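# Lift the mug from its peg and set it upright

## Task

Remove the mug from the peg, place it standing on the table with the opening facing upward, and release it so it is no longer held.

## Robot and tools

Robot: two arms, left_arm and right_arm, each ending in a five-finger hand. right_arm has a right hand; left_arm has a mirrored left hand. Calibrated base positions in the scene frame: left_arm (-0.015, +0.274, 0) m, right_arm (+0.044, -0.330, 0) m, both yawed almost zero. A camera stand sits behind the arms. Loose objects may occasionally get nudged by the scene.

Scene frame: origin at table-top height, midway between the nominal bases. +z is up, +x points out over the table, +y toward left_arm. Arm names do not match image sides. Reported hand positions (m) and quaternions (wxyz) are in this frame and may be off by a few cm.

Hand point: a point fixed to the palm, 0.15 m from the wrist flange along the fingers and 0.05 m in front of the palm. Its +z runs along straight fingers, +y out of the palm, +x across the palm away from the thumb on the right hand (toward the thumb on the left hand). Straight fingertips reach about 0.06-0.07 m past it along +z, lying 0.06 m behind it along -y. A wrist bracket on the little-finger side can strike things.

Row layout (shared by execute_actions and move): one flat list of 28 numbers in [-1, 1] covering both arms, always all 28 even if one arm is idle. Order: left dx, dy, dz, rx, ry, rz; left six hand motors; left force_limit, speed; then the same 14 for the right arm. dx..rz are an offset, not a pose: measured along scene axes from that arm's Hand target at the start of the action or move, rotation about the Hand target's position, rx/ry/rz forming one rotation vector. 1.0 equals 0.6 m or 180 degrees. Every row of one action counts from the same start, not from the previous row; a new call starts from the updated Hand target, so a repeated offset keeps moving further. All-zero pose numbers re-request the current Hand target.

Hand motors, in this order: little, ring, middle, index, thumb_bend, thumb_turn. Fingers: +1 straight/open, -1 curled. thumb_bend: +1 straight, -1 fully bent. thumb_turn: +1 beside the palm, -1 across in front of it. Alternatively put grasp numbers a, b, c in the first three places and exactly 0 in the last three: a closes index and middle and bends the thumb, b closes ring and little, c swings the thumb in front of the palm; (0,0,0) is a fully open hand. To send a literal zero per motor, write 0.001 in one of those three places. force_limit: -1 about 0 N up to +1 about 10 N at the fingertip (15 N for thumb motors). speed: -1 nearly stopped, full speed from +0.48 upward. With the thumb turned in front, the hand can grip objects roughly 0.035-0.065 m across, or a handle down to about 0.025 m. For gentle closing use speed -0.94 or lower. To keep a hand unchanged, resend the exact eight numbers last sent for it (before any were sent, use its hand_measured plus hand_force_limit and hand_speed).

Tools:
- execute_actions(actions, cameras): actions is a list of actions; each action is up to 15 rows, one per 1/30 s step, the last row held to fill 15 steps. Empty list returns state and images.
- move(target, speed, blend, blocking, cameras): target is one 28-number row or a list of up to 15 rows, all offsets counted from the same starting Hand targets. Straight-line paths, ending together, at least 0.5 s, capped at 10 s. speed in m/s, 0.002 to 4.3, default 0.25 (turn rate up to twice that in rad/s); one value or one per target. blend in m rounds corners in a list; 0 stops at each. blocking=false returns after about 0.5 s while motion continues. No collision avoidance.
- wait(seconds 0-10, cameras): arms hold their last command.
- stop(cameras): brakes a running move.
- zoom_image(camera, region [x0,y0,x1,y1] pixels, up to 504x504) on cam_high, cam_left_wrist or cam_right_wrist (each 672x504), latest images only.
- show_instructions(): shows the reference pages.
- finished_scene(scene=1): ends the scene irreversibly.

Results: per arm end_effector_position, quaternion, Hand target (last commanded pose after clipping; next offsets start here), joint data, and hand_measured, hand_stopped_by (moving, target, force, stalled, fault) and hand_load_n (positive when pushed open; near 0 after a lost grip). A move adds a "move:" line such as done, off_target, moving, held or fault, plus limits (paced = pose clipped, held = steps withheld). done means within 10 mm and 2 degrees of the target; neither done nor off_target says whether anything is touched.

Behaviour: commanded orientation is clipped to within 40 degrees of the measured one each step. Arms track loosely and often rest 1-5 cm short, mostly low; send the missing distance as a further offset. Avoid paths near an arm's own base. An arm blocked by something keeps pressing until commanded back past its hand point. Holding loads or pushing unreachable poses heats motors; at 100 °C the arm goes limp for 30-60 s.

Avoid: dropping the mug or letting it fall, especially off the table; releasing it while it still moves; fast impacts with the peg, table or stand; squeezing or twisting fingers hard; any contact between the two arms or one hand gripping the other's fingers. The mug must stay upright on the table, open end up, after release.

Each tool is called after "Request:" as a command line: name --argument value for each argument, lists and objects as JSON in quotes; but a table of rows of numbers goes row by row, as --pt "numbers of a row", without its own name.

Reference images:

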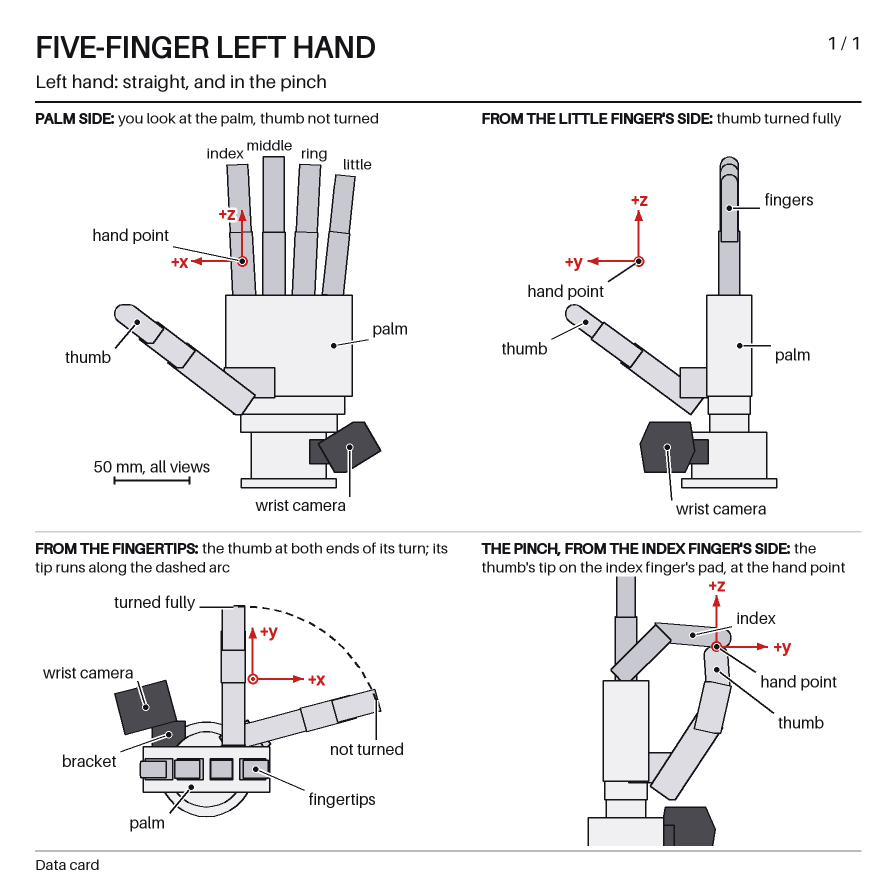

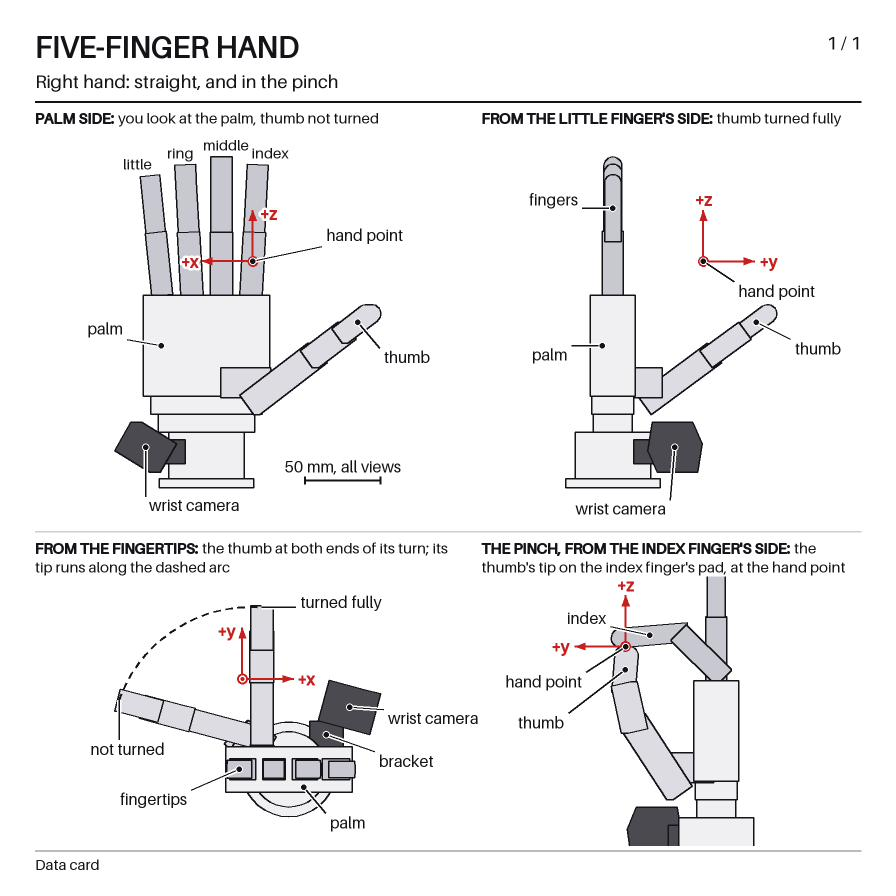

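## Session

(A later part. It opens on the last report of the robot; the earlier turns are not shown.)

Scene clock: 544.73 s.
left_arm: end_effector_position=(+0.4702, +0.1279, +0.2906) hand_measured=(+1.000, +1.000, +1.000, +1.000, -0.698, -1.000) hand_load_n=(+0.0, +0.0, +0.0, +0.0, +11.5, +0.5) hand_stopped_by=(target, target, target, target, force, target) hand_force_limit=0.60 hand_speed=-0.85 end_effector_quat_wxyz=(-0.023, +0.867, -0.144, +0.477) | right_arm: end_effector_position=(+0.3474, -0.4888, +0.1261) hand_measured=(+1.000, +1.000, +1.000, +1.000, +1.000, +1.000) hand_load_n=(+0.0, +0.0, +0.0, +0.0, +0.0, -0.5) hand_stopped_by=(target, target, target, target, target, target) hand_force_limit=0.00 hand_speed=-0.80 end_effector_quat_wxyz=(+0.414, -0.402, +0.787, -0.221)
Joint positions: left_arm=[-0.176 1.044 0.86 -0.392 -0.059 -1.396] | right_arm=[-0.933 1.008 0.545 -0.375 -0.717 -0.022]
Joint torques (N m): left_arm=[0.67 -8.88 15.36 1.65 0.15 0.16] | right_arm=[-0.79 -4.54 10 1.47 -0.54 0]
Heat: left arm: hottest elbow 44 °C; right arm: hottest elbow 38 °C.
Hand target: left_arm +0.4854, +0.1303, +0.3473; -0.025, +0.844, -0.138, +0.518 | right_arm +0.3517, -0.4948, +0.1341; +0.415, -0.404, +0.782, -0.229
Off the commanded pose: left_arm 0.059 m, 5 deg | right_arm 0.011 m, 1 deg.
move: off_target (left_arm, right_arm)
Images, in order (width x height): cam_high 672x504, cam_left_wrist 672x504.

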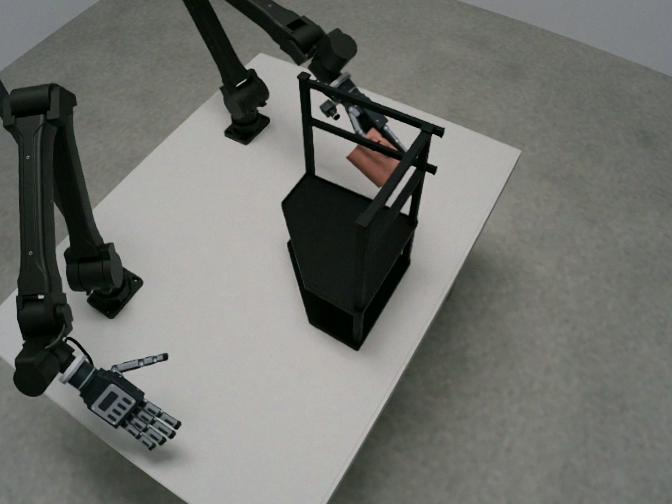

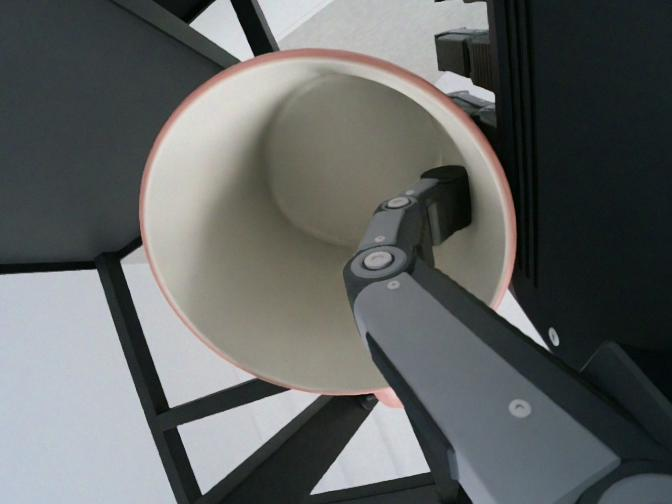

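Request:
zoom_image --camera "cam_high" --region '[330, 100, 450, 200]'

Request:
zoom_image --camera "cam_left_wrist" --region '[240, 320, 480, 504]'

Scaled by 4.200 from the camera's 672x504 image, which has a finer 960x720 frame.

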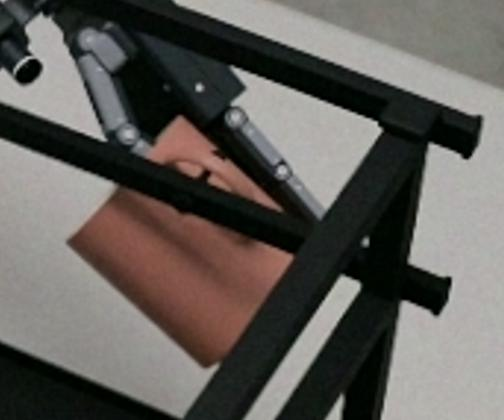

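Scaled by 2.100 from the camera's 672x504 image, which has a finer 960x720 frame.

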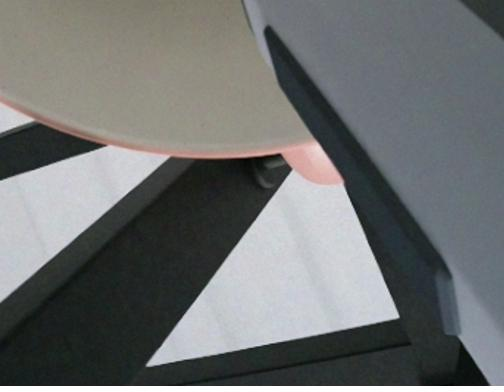

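Request:
zoom_image --camera "cam_high" --region '[355, 120, 405, 165]'

Request:
zoom_image --camera "cam_left_wrist" --region '[340, 370, 420, 430]'

Scaled by 10.080 from the camera's 672x504 image, which has a finer 960x720 frame.

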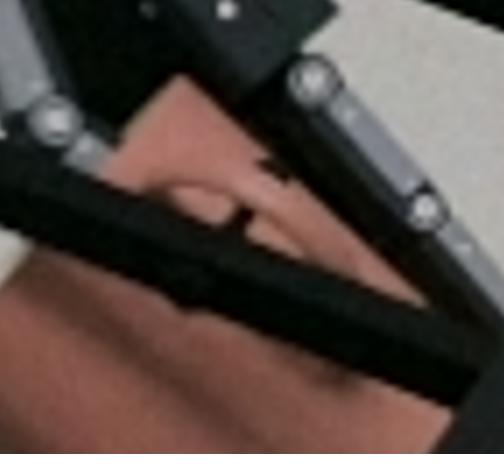

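Scaled by 6.300 from the camera's 672x504 image, which has a finer 960x720 frame.

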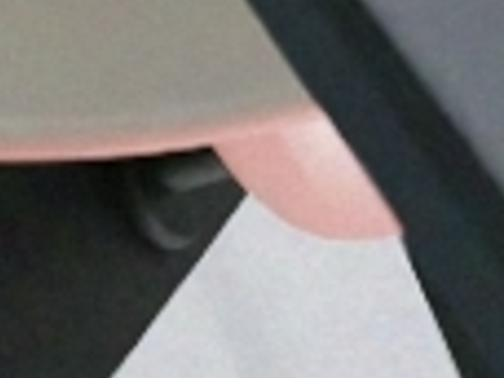

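Request:
move --target '[0.0, 0, 0.035, 0, 0, 0, 1, 1, 1, 1, -0.97, -1, 0.6, -0.85, 0, 0, 0, 0, 0, 0, 1, 1, 1, 1, 1, 1, 0, -0.8]' --speed 0.04 --cameras '["cam_left_wrist", "cam_high"]'

Request:
zoom_image --camera "cam_high" --region '[355, 120, 405, 165]'

Scene clock: 564.40 s.
left_arm: end_effector_position=(+0.4676, +0.1293, +0.2940) hand_measured=(+1.000, +1.000, +1.000, +1.000, -0.698, -1.000) hand_load_n=(+0.0, +0.0, +0.0, +0.5, +12.5, +0.0) hand_stopped_by=(target, target, target, target, force, target) hand_force_limit=0.60 hand_speed=-0.85 end_effector_quat_wxyz=(-0.025, +0.874, -0.148, +0.462) | right_arm: end_effector_position=(+0.3474, -0.4888, +0.1261) hand_measured=(+1.000, +1.000, +1.000, +1.000, +1.000, +1.000) hand_load_n=(+0.0, +0.0, +0.0, +0.0, +0.5, +0.0) hand_stopped_by=(target, target, target, target, target, target) hand_force_limit=0.00 hand_speed=-0.80 end_effector_quat_wxyz=(+0.414, -0.402, +0.787, -0.221)
Joint positions: left_arm=[-0.174 1.044 0.892 -0.459 -0.059 -1.389] | right_arm=[-0.933 1.008 0.545 -0.375 -0.717 -0.022]
Joint torques (N m): left_arm=[0.56 -9.88 16.55 1.94 0.15 0.09] | right_arm=[-0.67 -4.19 10.07 1.39 -0.53 -0.01]
Heat: left arm: hottest elbow 44 °C; right arm: hottest elbow 38 °C.
Hand target: left_arm +0.4854, +0.1302, +0.3685; -0.025, +0.843, -0.138, +0.519 | right_arm +0.3517, -0.4948, +0.1341; +0.415, -0.404, +0.782, -0.229
Off the commanded pose: left_arm 0.076 m, 8 deg | right_arm 0.011 m, 1 deg.
move: off_target (left_arm, right_arm)
Images, in order (width x height): cam_high 672x504, cam_left_wrist 672x504.

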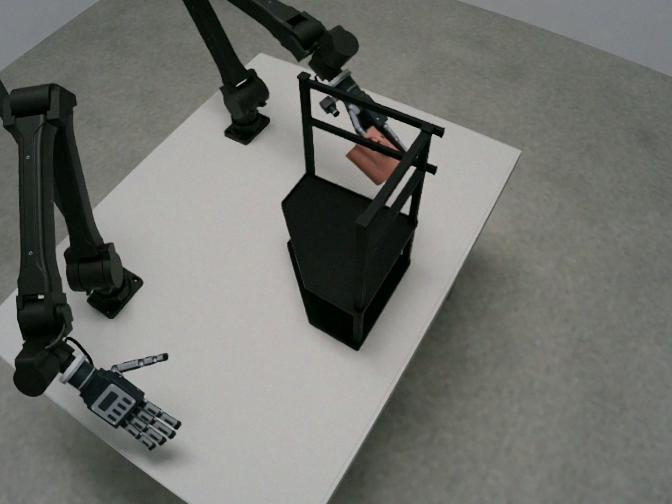

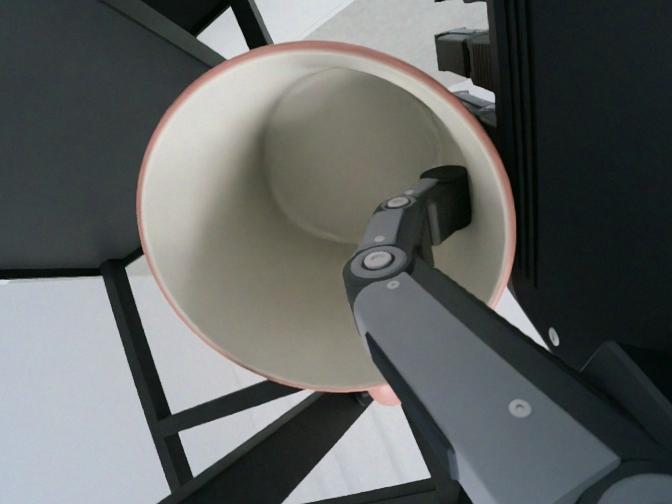

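Scaled by 10.080 from the camera's 672x504 image, which has a finer 960x720 frame.

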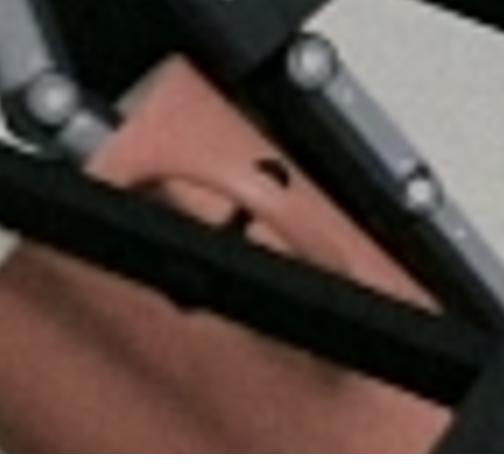

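Request:
move --target '[0.0, 0.05, 0.0, 0, 0, 0, 1, 1, 1, 1, -0.97, -1, 0.6, -0.85, 0, 0, 0, 0, 0, 0, 1, 1, 1, 1, 1, 1, 0, -0.8]' --speed 0.05 --cameras '["cam_left_wrist", "cam_high"]'

Request:
zoom_image --camera "cam_high" --region '[345, 110, 425, 180]'

Scene clock: 594.70 s.
left_arm: end_effector_position=(+0.4709, +0.1587, +0.2954) hand_measured=(+1.000, +1.000, +1.000, +1.000, -0.698, -1.000) hand_load_n=(+0.0, +0.0, +0.5, +0.0, +13.0, +0.0) hand_stopped_by=(target, target, target, target, force, target) hand_force_limit=0.60 hand_speed=-0.85 end_effector_quat_wxyz=(-0.022, +0.875, -0.144, +0.461) | right_arm: end_effector_position=(+0.3474, -0.4888, +0.1261) hand_measured=(+1.000, +1.000, +1.000, +1.000, +1.000, +1.000) hand_load_n=(+0.0, +0.0, +0.0, +0.0, +0.0, -0.5) hand_stopped_by=(target, target, target, target, target, target) hand_force_limit=0.00 hand_speed=-0.80 end_effector_quat_wxyz=(+0.414, -0.402, +0.787, -0.221)
Joint positions: left_arm=[-0.083 1.041 0.892 -0.462 0.018 -1.347] | right_arm=[-0.933 1.008 0.545 -0.375 -0.717 -0.022]
Joint torques (N m): left_arm=[0.44 -10.23 16.14 1.94 0.33 0.09] | right_arm=[-0.62 -4.42 10.04 1.46 -0.53 0.01]
Motor temperatures (°C): left_arm=[27 27 52 23 26 23] | right_arm=[22 24 38 25 26 25]
Heat: left arm: hottest elbow 52 °C; right arm: hottest elbow 38 °C.
Hand target: left_arm +0.4854, +0.1602, +0.3683; -0.025, +0.844, -0.138, +0.518 | right_arm +0.3517, -0.4948, +0.1341; +0.415, -0.404, +0.782, -0.229
Off the commanded pose: left_arm 0.074 m, 8 deg | right_arm 0.011 m, 1 deg.
move: off_target (left_arm, right_arm)
Images, in order (width x height): cam_high 672x504, cam_left_wrist 672x504.

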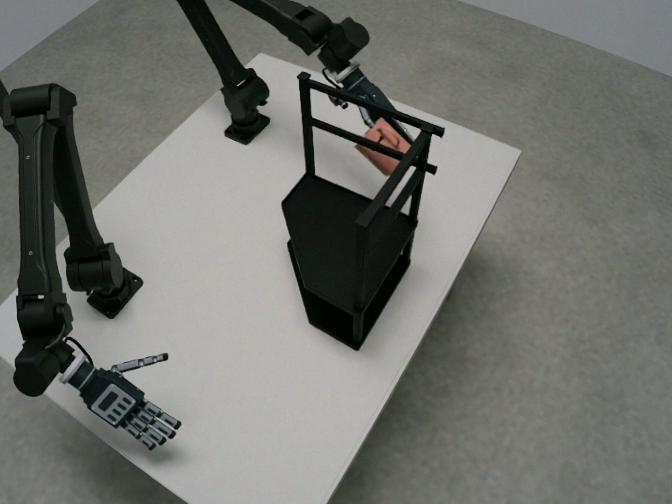

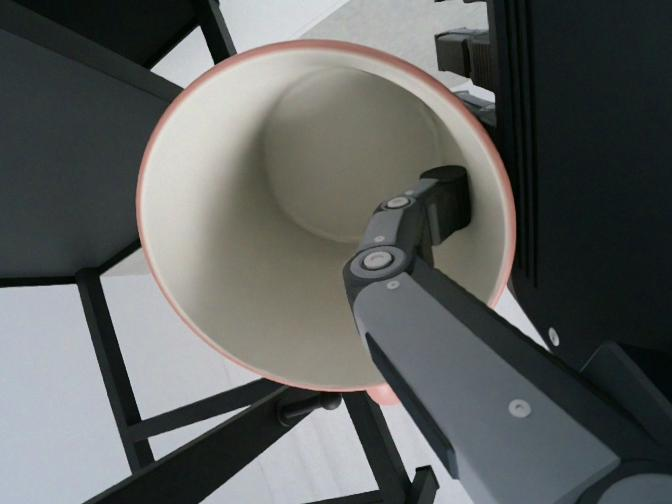

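Scaled by 6.300 from the camera's 672x504 image, which has a finer 960x720 frame.

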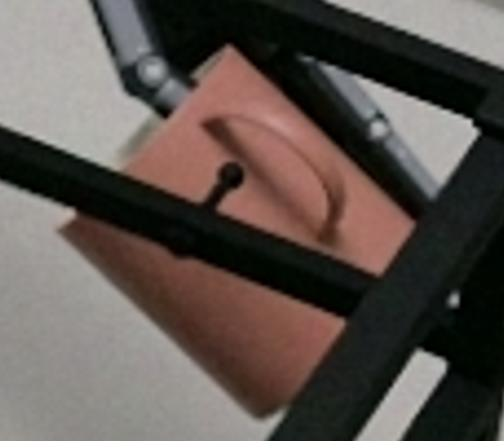

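Request:
move --pt "-0.04 0.18 -0.05 0 0 0 1 1 1 1 -0.97 -1 0.6 -0.85 0 0 0 0 0 0 1 1 1 1 1 1 0 -0.8" --pt "-0.142 0.333 -0.11 -0.0168 0.3482 0.0928 1 1 1 1 -0.97 -1 0.6 -0.85 0 0 0 0 0 0 1 1 1 1 1 1 0 -0.8" --speed 0.15 --blend '[0.03, 0]' --cameras '["cam_left_wrist", "cam_high"]'

Request:
zoom_image --camera "cam_high" --region '[310, 20, 450, 160]'

Scene clock: 637.83 s.
left_arm: end_effector_position=(+0.3861, +0.3509, +0.2714) hand_measured=(+1.000, +1.000, +1.000, +1.000, -0.698, -1.000) hand_load_n=(+0.0, +0.0, +0.5, +0.0, +11.0, +1.0) hand_stopped_by=(target, target, target, target, force, target) hand_force_limit=0.60 hand_speed=-0.85 end_effector_quat_wxyz=(+0.010, +1.000, -0.012, -0.023) | right_arm: end_effector_position=(+0.3474, -0.4888, +0.1261) hand_measured=(+1.000, +1.000, +1.000, +1.000, +1.000, +1.000) hand_load_n=(+0.0, +0.0, +0.0, +0.0, +0.0, +0.0) hand_stopped_by=(target, target, target, target, target, target) hand_force_limit=0.00 hand_speed=-0.80 end_effector_quat_wxyz=(+0.414, -0.402, +0.787, -0.221)
Joint positions: left_arm=[0.367 1.412 1.475 -1.685 0.003 -1.191] | right_arm=[-0.933 1.008 0.545 -0.375 -0.717 -0.022]
Joint torques (N m): left_arm=[0.44 -12.28 13.86 -0.28 0.08 -0.04] | right_arm=[-0.56 -4.37 10.06 1.5 -0.53 0.01]
Heat: left arm: hottest elbow 53 °C; right arm: hottest elbow 38 °C.
Hand target: left_arm +0.4002, +0.3601, +0.3023; +0.000, +1.000, +0.000, +0.000 | right_arm +0.3517, -0.4948, +0.1341; +0.415, -0.404, +0.782, -0.229
Off the commanded pose: left_arm 0.035 m, 3 deg | right_arm 0.011 m, 1 deg.
joint sent to its limit (left arm) — joint 4 (wrist pitch), lower limit. The joint targets still meet the commanded pose.
move: off_target (left_arm, right_arm)
Images, in order (width x height): cam_high 672x504, cam_left_wrist 672x504.

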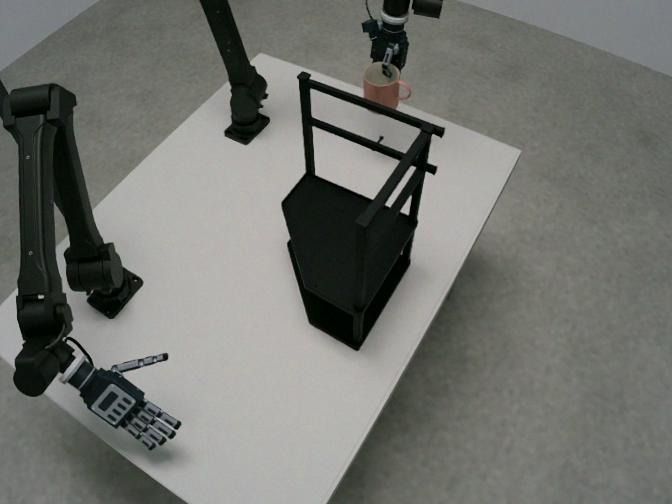

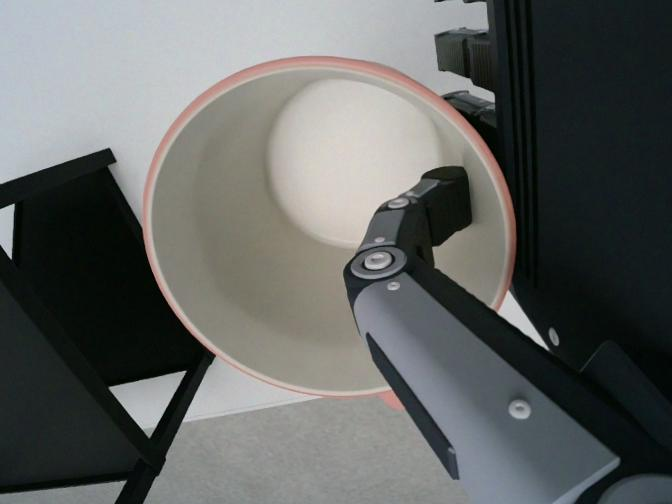

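Scaled by 3.600 from the camera's 672x504 image, which has a finer 960x720 frame.

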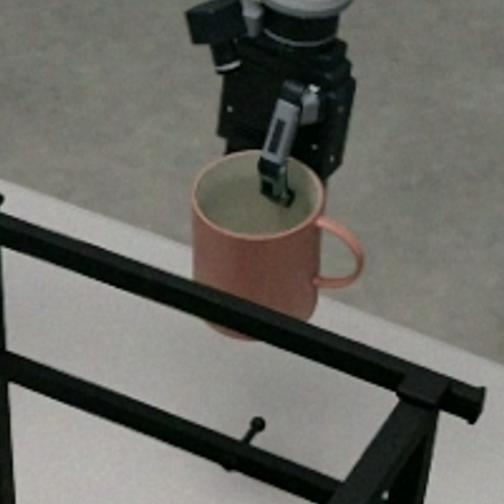

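Request:
move --target '[0.0, 0.017, -0.253, 0.1, 0, 0, 1, 1, 1, 1, -0.97, -1, 0.6, -0.85, 0, 0, 0, 0, 0, 0, 1, 1, 1, 1, 1, 1, 0, -0.8]' --speed 0.12 --cameras '["cam_left_wrist", "cam_high"]'

Request:
zoom_image --camera "cam_high" --region '[310, 40, 450, 180]'

Scene clock: 664.50 s.
left_arm: end_effector_position=(+0.3903, +0.3701, +0.1329) hand_measured=(+1.000, +1.000, +1.000, +1.000, -0.698, -1.000) hand_load_n=(+0.0, +0.0, +0.0, +0.0, +11.0, +1.0) hand_stopped_by=(target, target, target, target, force, target) hand_force_limit=0.60 hand_speed=-0.85 end_effector_quat_wxyz=(-0.147, +0.989, -0.008, -0.027) | right_arm: end_effector_position=(+0.3474, -0.4888, +0.1261) hand_measured=(+1.000, +1.000, +1.000, +1.000, +1.000, +1.000) hand_load_n=(-0.5, +0.0, +0.5, +0.0, +0.0, +0.0) hand_stopped_by=(target, target, target, target, target, target) hand_force_limit=0.00 hand_speed=-0.80 end_effector_quat_wxyz=(+0.414, -0.402, +0.787, -0.221)
Joint positions: left_arm=[0.259 1.412 1.137 -1.274 -0.298 -1.303] | right_arm=[-0.933 1.008 0.545 -0.375 -0.717 -0.022]
Joint torques (N m): left_arm=[-0.85 -13.98 9.09 0.58 -0.47 -0.06] | right_arm=[-0.73 -4.37 10.14 1.43 -0.52 0.01]
Heat: left arm: hottest elbow 51 °C; right arm: hottest elbow 38 °C.
Hand target: left_arm +0.4001, +0.3702, +0.1505; -0.156, +0.988, +0.000, +0.000 | right_arm +0.3517, -0.4948, +0.1341; +0.415, -0.404, +0.782, -0.229
Off the commanded pose: left_arm 0.020 m, 3 deg | right_arm 0.011 m, 1 deg.
move: off_target (left_arm, right_arm)
Images, in order (width x height): cam_high 672x504, cam_left_wrist 672x504.

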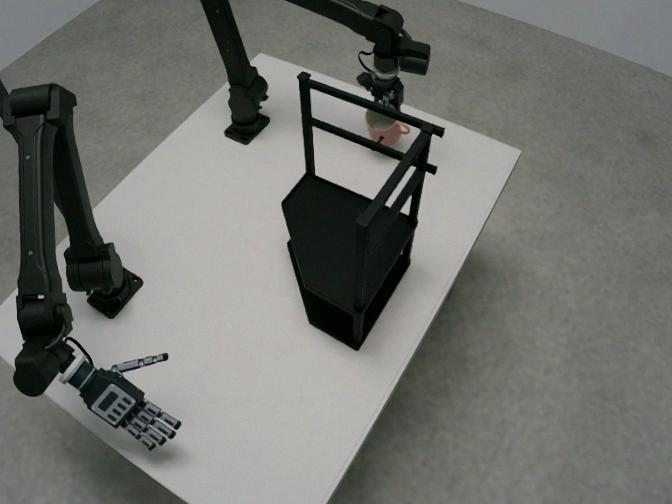

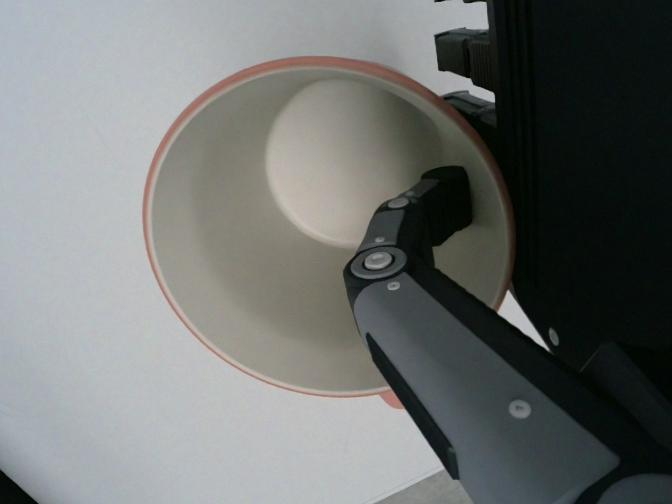

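Scaled by 3.600 from the camera's 672x504 image, which has a finer 960x720 frame.

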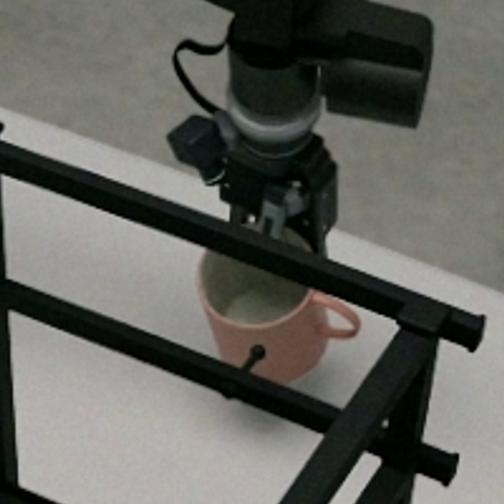

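Request:
move --target '[0.0, 0.0, -0.085, 0, 0, 0, 1, 1, 1, 1, -0.97, -1, 0.6, -0.85, 0, 0, 0, 0, 0, 0, 1, 1, 1, 1, 1, 1, 0, -0.8]' --speed 0.08 --cameras '["cam_left_wrist", "cam_high"]'

Request:
zoom_image --camera "cam_high" --region '[330, 80, 450, 200]'

Scene clock: 671.70 s.
left_arm: end_effector_position=(+0.3887, +0.3697, +0.0902) hand_measured=(+1.000, +1.000, +1.000, +1.000, -0.698, -1.000) hand_load_n=(+0.0, +0.0, +0.5, +0.0, +11.0, +1.0) hand_stopped_by=(target, target, target, target, force, target) hand_force_limit=0.60 hand_speed=-0.85 end_effector_quat_wxyz=(-0.149, +0.989, -0.006, -0.018) | right_arm: end_effector_position=(+0.3474, -0.4888, +0.1261) hand_measured=(+1.000, +1.000, +1.000, +1.000, +1.000, +1.000) hand_load_n=(+0.0, +0.0, +0.0, +0.0, +0.0, +0.0) hand_stopped_by=(target, target, target, target, target, target) hand_force_limit=0.00 hand_speed=-0.80 end_effector_quat_wxyz=(+0.414, -0.402, +0.787, -0.221)
Joint positions: left_arm=[0.258 1.432 1.039 -1.135 -0.299 -1.304] | right_arm=[-0.933 1.008 0.545 -0.375 -0.717 -0.022]
Joint torques (N m): left_arm=[-0.85 -12.22 8.9 0.68 -0.46 -0.07] | right_arm=[-0.91 -4.6 10.07 1.54 -0.53 0.03]
Heat: left arm: hottest elbow 48 °C; right arm: hottest elbow 38 °C.
Hand target: left_arm +0.4002, +0.3702, +0.0995; -0.156, +0.988, +0.000, +0.000 | right_arm +0.3517, -0.4948, +0.1341; +0.415, -0.404, +0.782, -0.229
Off the commanded pose: left_arm 0.015 m, 2 deg | right_arm 0.011 m, 1 deg.
move: off_target (left_arm, right_arm)
Images, in order (width x height): cam_high 672x504, cam_left_wrist 672x504.

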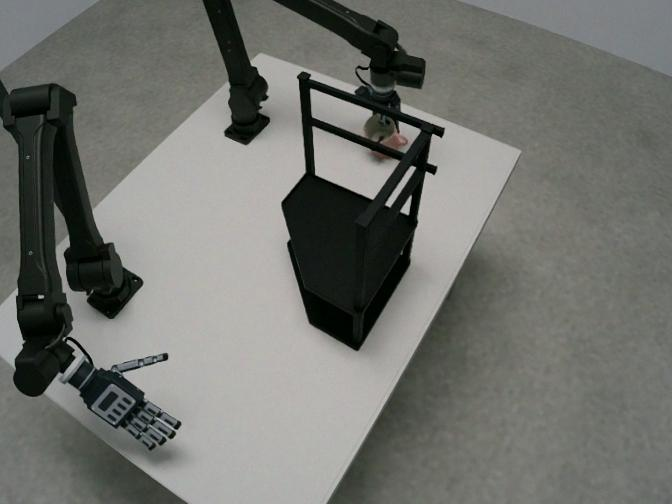

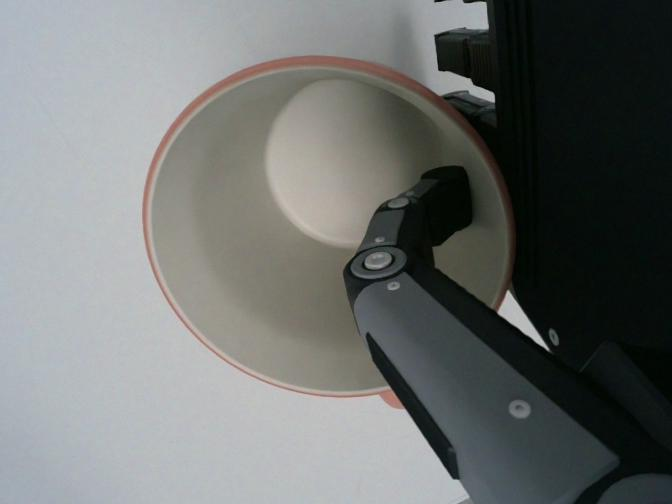

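Scaled by 4.200 from the camera's 672x504 image, which has a finer 960x720 frame.

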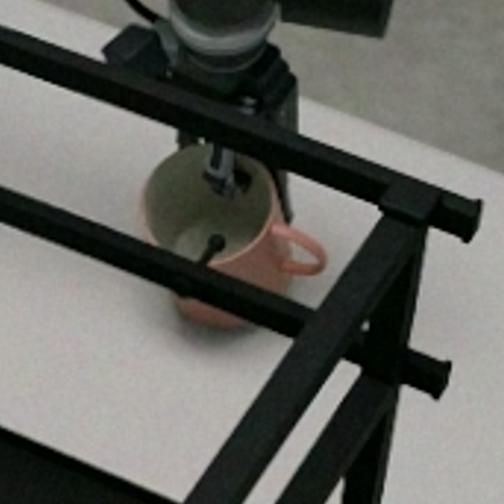

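Request:
move --target '[0.0, 0.0, -0.03, 0, 0, 0, 1, 1, 1, 1, -0.97, -1, 0.6, -0.85, 0, 0, 0, 0, 0, 0, 1, 1, 1, 1, 1, 1, 0, -0.8]' --speed 0.03 --cameras '["cam_left_wrist", "cam_high"]'

Request:
zoom_image --camera "cam_high" --region '[350, 100, 430, 180]'

Scene clock: 675.20 s.
left_arm: end_effector_position=(+0.3917, +0.3706, +0.0813) hand_measured=(+1.000, +1.000, +1.000, +1.000, -0.698, -1.000) hand_load_n=(+0.0, +0.0, +0.0, +0.0, +11.5, +0.5) hand_stopped_by=(target, target, target, target, force, target) hand_force_limit=0.60 hand_speed=-0.85 end_effector_quat_wxyz=(-0.152, +0.988, -0.005, -0.010) | right_arm: end_effector_position=(+0.3474, -0.4888, +0.1261) hand_measured=(+1.000, +1.000, +1.000, +1.000, +1.000, +1.000) hand_load_n=(+0.0, +0.0, +0.0, +0.0, +0.0, +0.0) hand_stopped_by=(target, target, target, target, target, target) hand_force_limit=0.00 hand_speed=-0.80 end_effector_quat_wxyz=(+0.414, -0.402, +0.787, -0.221)
Joint positions: left_arm=[0.258 1.439 1.019 -1.093 -0.3 -1.305] | right_arm=[-0.933 1.008 0.545 -0.375 -0.717 -0.022]
Joint torques (N m): left_arm=[-0.85 -11.11 7.95 0.96 -0.44 -0.06] | right_arm=[-1.08 -4.54 10.04 1.48 -0.54 -0.01]
Motor temperatures (°C): left_arm=[27 28 47 23 26 23] | right_arm=[22 24 38 25 26 25]
Heat: left arm: hottest elbow 47 °C; right arm: hottest elbow 38 °C.
Hand target: left_arm +0.4002, +0.3702, +0.0815; -0.156, +0.988, +0.000, +0.000 | right_arm +0.3517, -0.4948, +0.1341; +0.415, -0.404, +0.782, -0.229
Off the commanded pose: left_arm 0.009 m, 1 deg | right_arm 0.011 m, 1 deg.
move: off_target (right_arm)
Images, in order (width x height): cam_high 672x504, cam_left_wrist 672x504.

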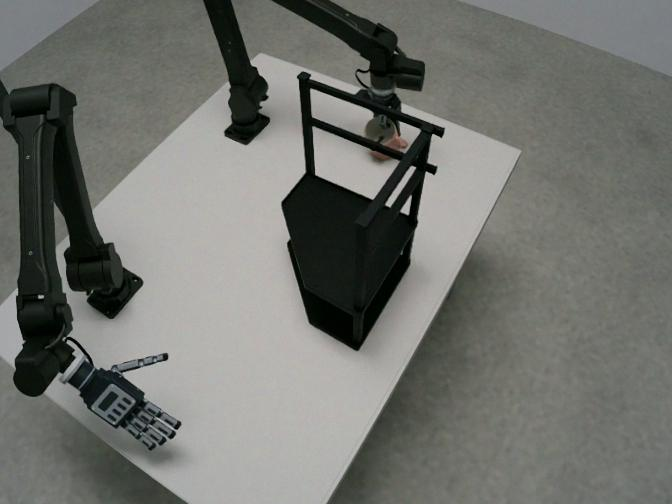

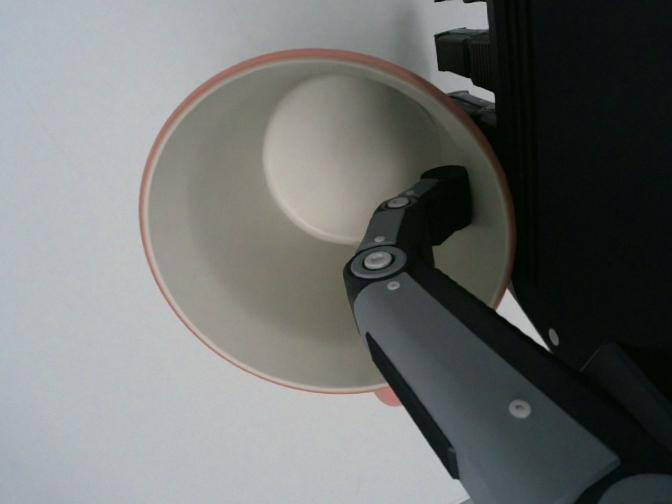

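Scaled by 6.300 from the camera's 672x504 image, which has a finer 960x720 frame.

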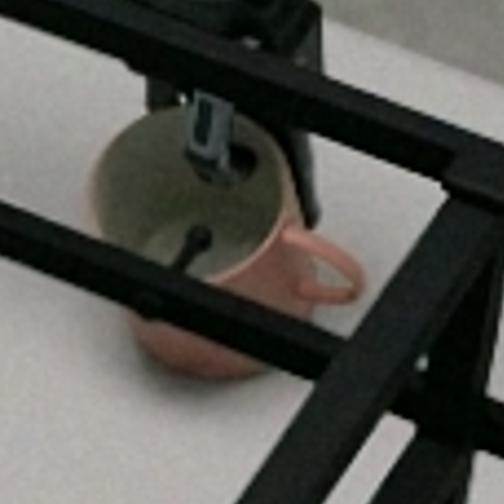

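Request:
move --target '[0.0, 0.0, 0.0, 0, 0, 0, 1, 1, 1, 1, -0.45, -1, 0.6, -0.85, 0, 0, 0, 0, 0, 0, 1, 1, 1, 1, 1, 1, 0, -0.8]' --speed 0.03 --cameras '["cam_left_wrist", "cam_high"]'

Scene clock: 687.90 s.
left_arm: end_effector_position=(+0.3945, +0.3723, +0.0816) hand_measured=(+1.000, +1.000, +1.000, +1.000, -0.450, -1.000) hand_load_n=(+0.0, +0.0, +0.0, +0.0, +0.0, +0.0) hand_stopped_by=(target, target, target, target, target, target) hand_force_limit=0.60 hand_speed=-0.85 end_effector_quat_wxyz=(-0.155, +0.988, -0.003, -0.005) | right_arm: end_effector_position=(+0.3474, -0.4888, +0.1261) hand_measured=(+1.000, +1.000, +1.000, +1.000, +1.000, +1.000) hand_load_n=(+0.0, +0.0, +0.0, +0.0, +0.0, +0.0) hand_stopped_by=(target, target, target, target, target, target) hand_force_limit=0.00 hand_speed=-0.80 end_effector_quat_wxyz=(+0.414, -0.402, +0.787, -0.221)
Joint positions: left_arm=[0.258 1.439 1.019 -1.082 -0.304 -1.306] | right_arm=[-0.933 1.008 0.545 -0.375 -0.717 -0.022]
Joint torques (N m): left_arm=[-0.91 -11.05 7.95 0.62 -0.26 -0.05] | right_arm=[-0.79 -4.42 10.04 1.52 -0.56 -0.01]
Heat: left arm: hottest elbow 44 °C; right arm: hottest elbow 38 °C.
Hand target: left_arm +0.4002, +0.3702, +0.0815; -0.156, +0.988, +0.000, +0.000 | right_arm +0.3517, -0.4948, +0.1341; +0.415, -0.404, +0.782, -0.229
Off the commanded pose: left_arm 0.006 m, 1 deg | right_arm 0.011 m, 1 deg.
move: off_target (right_arm)
Images, in order (width x height): cam_high 672x504, cam_left_wrist 672x504.

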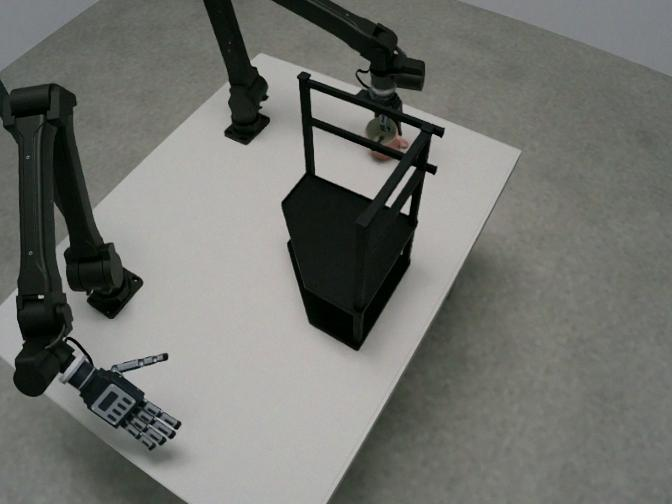

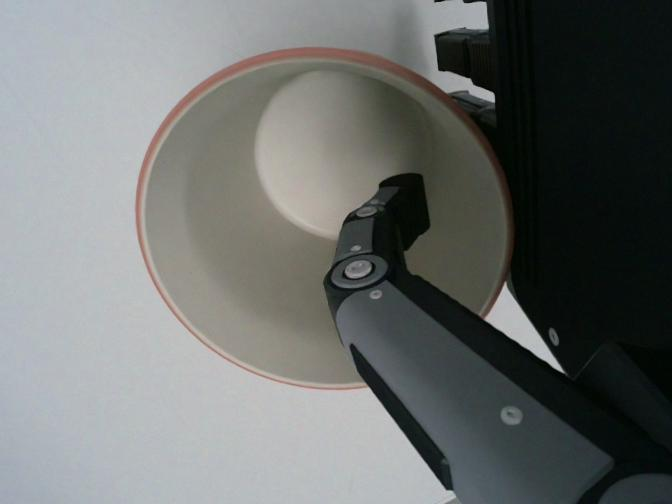

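Request:
move --pt "0.0 0.0 0.0 0 0 0 1 1 1 1 0.1 -1 0.6 -0.6 0 0 0 0 0 0 1 1 1 1 1 1 0 -0.8" --pt "0.0 0.04 0.003 0 0 0 1 1 1 1 0.1 -1 0.6 -0.6 0 0 0 0 0 0 1 1 1 1 1 1 0 -0.8" --speed 0.025 --cameras '["cam_left_wrist", "cam_high"]'

Request:
zoom_image --camera "cam_high" --region '[350, 100, 430, 180]'

Scene clock: 694.53 s.
left_arm: end_effector_position=(+0.3913, +0.3907, +0.0804) hand_measured=(+1.000, +1.000, +1.000, +1.000, +0.100, -1.000) hand_load_n=(+0.0, +0.0, +0.5, +0.0, +0.0, +0.0) hand_stopped_by=(target, target, target, target, target, target) hand_force_limit=0.60 hand_speed=-0.60 end_effector_quat_wxyz=(-0.157, +0.988, +0.005, -0.007) | right_arm: end_effector_position=(+0.3474, -0.4888, +0.1261) hand_measured=(+1.000, +1.000, +1.000, +1.000, +1.000, +1.000) hand_load_n=(+0.0, +0.0, +0.0, +0.0, +0.0, -0.5) hand_stopped_by=(target, target, target, target, target, target) hand_force_limit=0.00 hand_speed=-0.80 end_effector_quat_wxyz=(+0.414, -0.402, +0.787, -0.221)
Joint positions: left_arm=[0.303 1.443 1.019 -1.068 -0.305 -1.276] | right_arm=[-0.933 1.008 0.545 -0.375 -0.717 -0.022]
Joint torques (N m): left_arm=[0.21 -10.58 9.21 0.61 -0.03 0.29] | right_arm=[-0.56 -4.48 10.04 1.46 -0.53 -0.03]
Motor temperatures (°C): left_arm=[27 29 42 23 26 23] | right_arm=[22 24 38 25 26 25]
Heat: left arm: hottest elbow 42 °C; right arm: hottest elbow 38 °C.
Hand target: left_arm +0.4002, +0.3942, +0.0833; -0.156, +0.988, +0.000, +0.000 | right_arm +0.3517, -0.4948, +0.1341; +0.415, -0.404, +0.782, -0.229
Off the commanded pose: left_arm 0.010 m, 1 deg | right_arm 0.011 m, 1 deg.
move: off_target (right_arm)
Images, in order (width x height): cam_high 672x504, cam_left_wrist 672x504.

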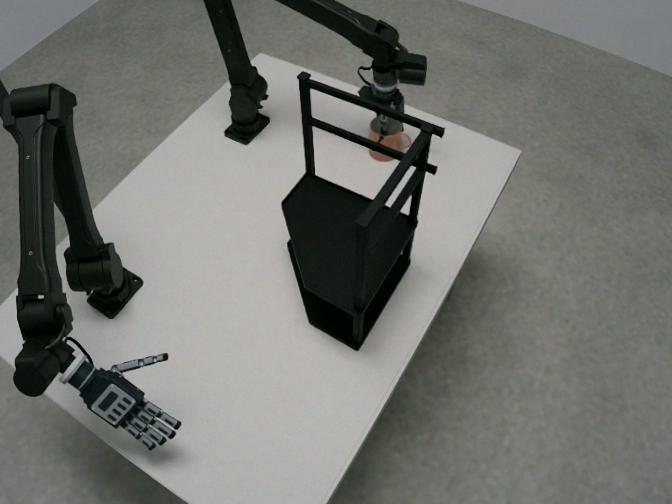

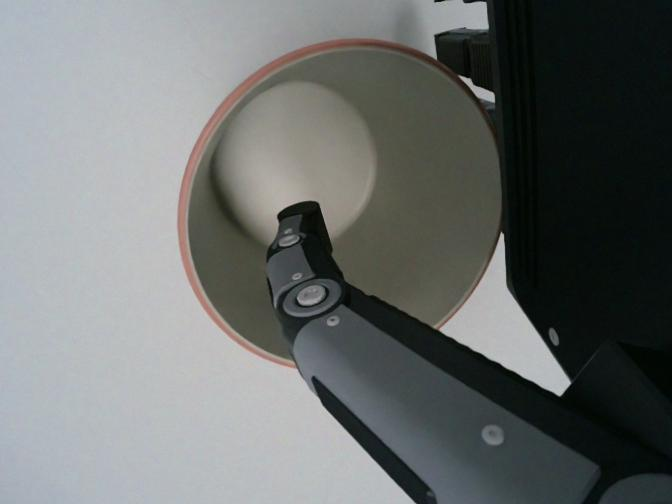

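Scaled by 6.300 from the camera's 672x504 image, which has a finer 960x720 frame.

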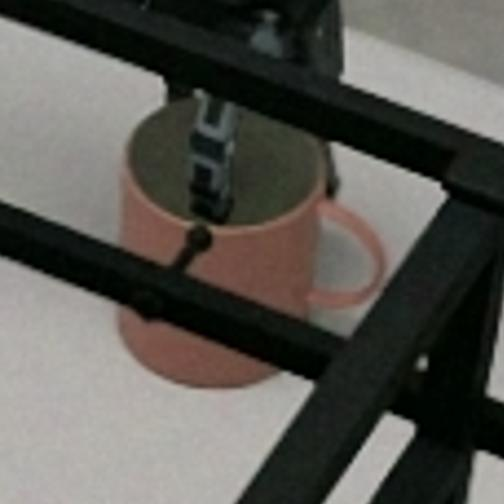

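Request:
move --target '[0.0, 0.025, 0.006, 0, 0, 0, 1, 1, 1, 1, 0.1, -1, 0.6, -0.6, 0, 0, 0, 0, 0, 0, 1, 1, 1, 1, 1, 1, 0, -0.8]' --speed 0.025 --cameras '["cam_left_wrist", "cam_high"]'

Request:
zoom_image --camera "cam_high" --region '[350, 100, 430, 180]'

Scene clock: 699.87 s.
left_arm: end_effector_position=(+0.3853, +0.4012, +0.0785) hand_measured=(+1.000, +1.000, +1.000, +1.000, +0.100, -1.000) hand_load_n=(+0.0, +0.0, +0.5, +0.0, +0.0, +0.0) hand_stopped_by=(target, target, target, target, target, target) hand_force_limit=0.60 hand_speed=-0.60 end_effector_quat_wxyz=(-0.153, +0.988, +0.001, -0.013) | right_arm: end_effector_position=(+0.3474, -0.4888, +0.1261) hand_measured=(+1.000, +1.000, +1.000, +1.000, +1.000, +1.000) hand_load_n=(+0.5, +0.0, +0.0, +0.0, +0.0, +0.0) hand_stopped_by=(target, target, target, target, target, target) hand_force_limit=0.00 hand_speed=-0.80 end_effector_quat_wxyz=(+0.414, -0.402, +0.787, -0.221)
Joint positions: left_arm=[0.334 1.447 1.019 -1.068 -0.3 -1.239] | right_arm=[-0.933 1.008 0.545 -0.375 -0.717 -0.022]
Joint torques (N m): left_arm=[0.5 -10.52 10.39 0.61 -0.07 0.26] | right_arm=[-0.67 -4.66 10.1 1.4 -0.53 0.02]
Heat: left arm: hottest elbow 41 °C; right arm: hottest elbow 38 °C.
Hand target: left_arm +0.4001, +0.4092, +0.0869; -0.156, +0.988, +0.000, +0.000 | right_arm +0.3517, -0.4948, +0.1341; +0.415, -0.404, +0.782, -0.229
Off the commanded pose: left_arm 0.019 m, 2 deg | right_arm 0.011 m, 1 deg.
move: off_target (left_arm, right_arm)
Images, in order (width x height): cam_high 672x504, cam_left_wrist 672x504.

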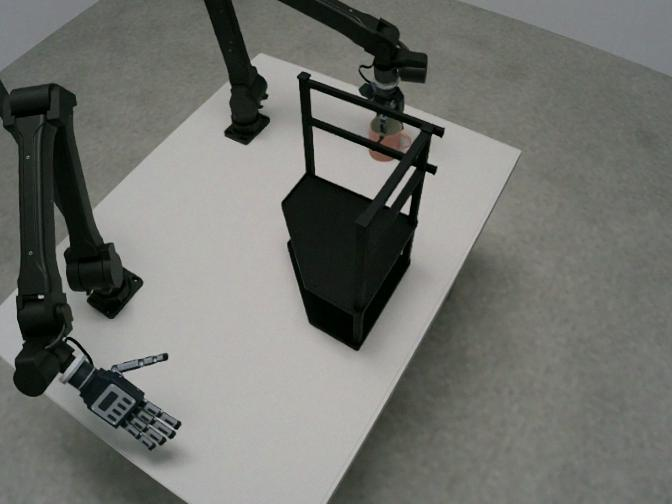

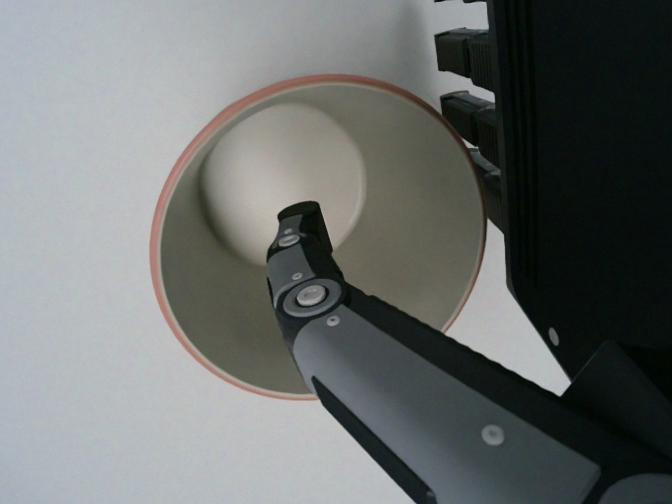

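Scaled by 6.300 from the camera's 672x504 image, which has a finer 960x720 frame.

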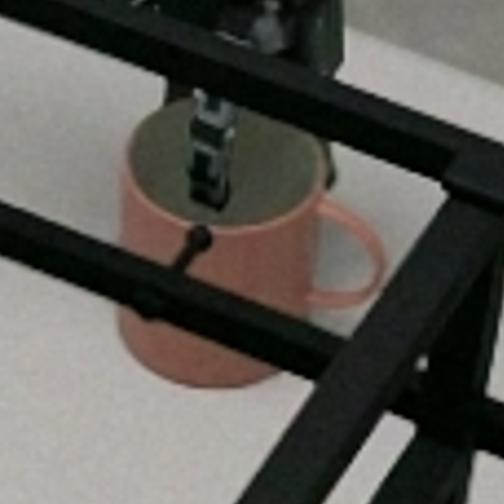

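Request:
move --target '[0.0, 0.01, 0.25, 0, 0, 0, 1, 1, 1, 1, 0.1, -1, 0.6, -0.6, 0, 0, 0, 0, 0, 0, 1, 1, 1, 1, 1, 1, 0, -0.8]' --speed 0.1 --cameras '["cam_left_wrist", "cam_high"]'

Request:
zoom_image --camera "cam_high" --region '[350, 100, 430, 180]'

Scene clock: 706.33 s.
left_arm: end_effector_position=(+0.3898, +0.4080, +0.2086) hand_measured=(+1.000, +1.000, +1.000, +1.000, +0.100, -1.000) hand_load_n=(+0.0, +0.0, +0.0, +0.0, +0.0, +0.0) hand_stopped_by=(target, target, target, target, target, target) hand_force_limit=0.60 hand_speed=-0.60 end_effector_quat_wxyz=(-0.149, +0.989, -0.002, -0.026) | right_arm: end_effector_position=(+0.3474, -0.4888, +0.1261) hand_measured=(+1.000, +1.000, +1.000, +1.000, +1.000, +1.000) hand_load_n=(+0.0, +0.0, +0.0, +0.0, +0.0, +0.0) hand_stopped_by=(target, target, target, target, target, target) hand_force_limit=0.00 hand_speed=-0.80 end_effector_quat_wxyz=(+0.414, -0.402, +0.787, -0.221)
Joint positions: left_arm=[0.347 1.397 1.323 -1.447 -0.299 -1.224] | right_arm=[-0.933 1.008 0.545 -0.375 -0.717 -0.022]
Joint torques (N m): left_arm=[0.56 -13.04 12.51 -0.05 -0.08 0.28] | right_arm=[-0.91 -4.37 10.1 1.54 -0.53 0]
Heat: left arm: hottest elbow 41 °C; right arm: hottest elbow 38 °C.
Hand target: left_arm +0.4002, +0.4153, +0.2368; -0.156, +0.988, +0.000, +0.000 | right_arm +0.3517, -0.4948, +0.1341; +0.415, -0.404, +0.782, -0.229
Off the commanded pose: left_arm 0.031 m, 3 deg | right_arm 0.011 m, 1 deg.
move: off_target (left_arm, right_arm)
Images, in order (width x height): cam_high 672x504, cam_left_wrist 672x504.

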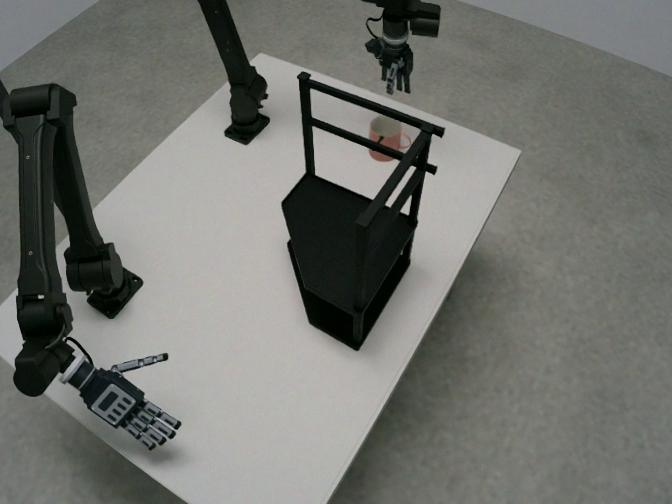

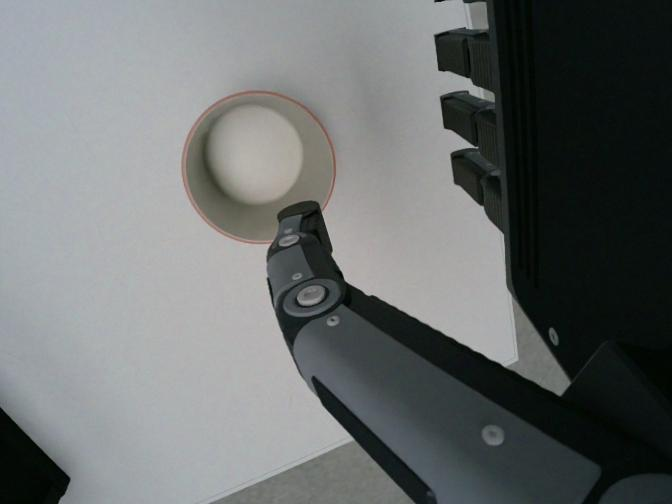

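Scaled by 6.300 from the camera's 672x504 image, which has a finer 960x720 frame.

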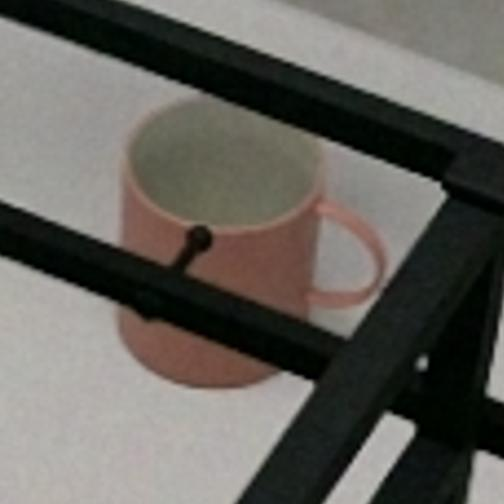

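The mug is off the peg and standing upright on the table with its open end up, and the hand is well clear of it.

Request:
finished_scene

The scene is finished: the task was done.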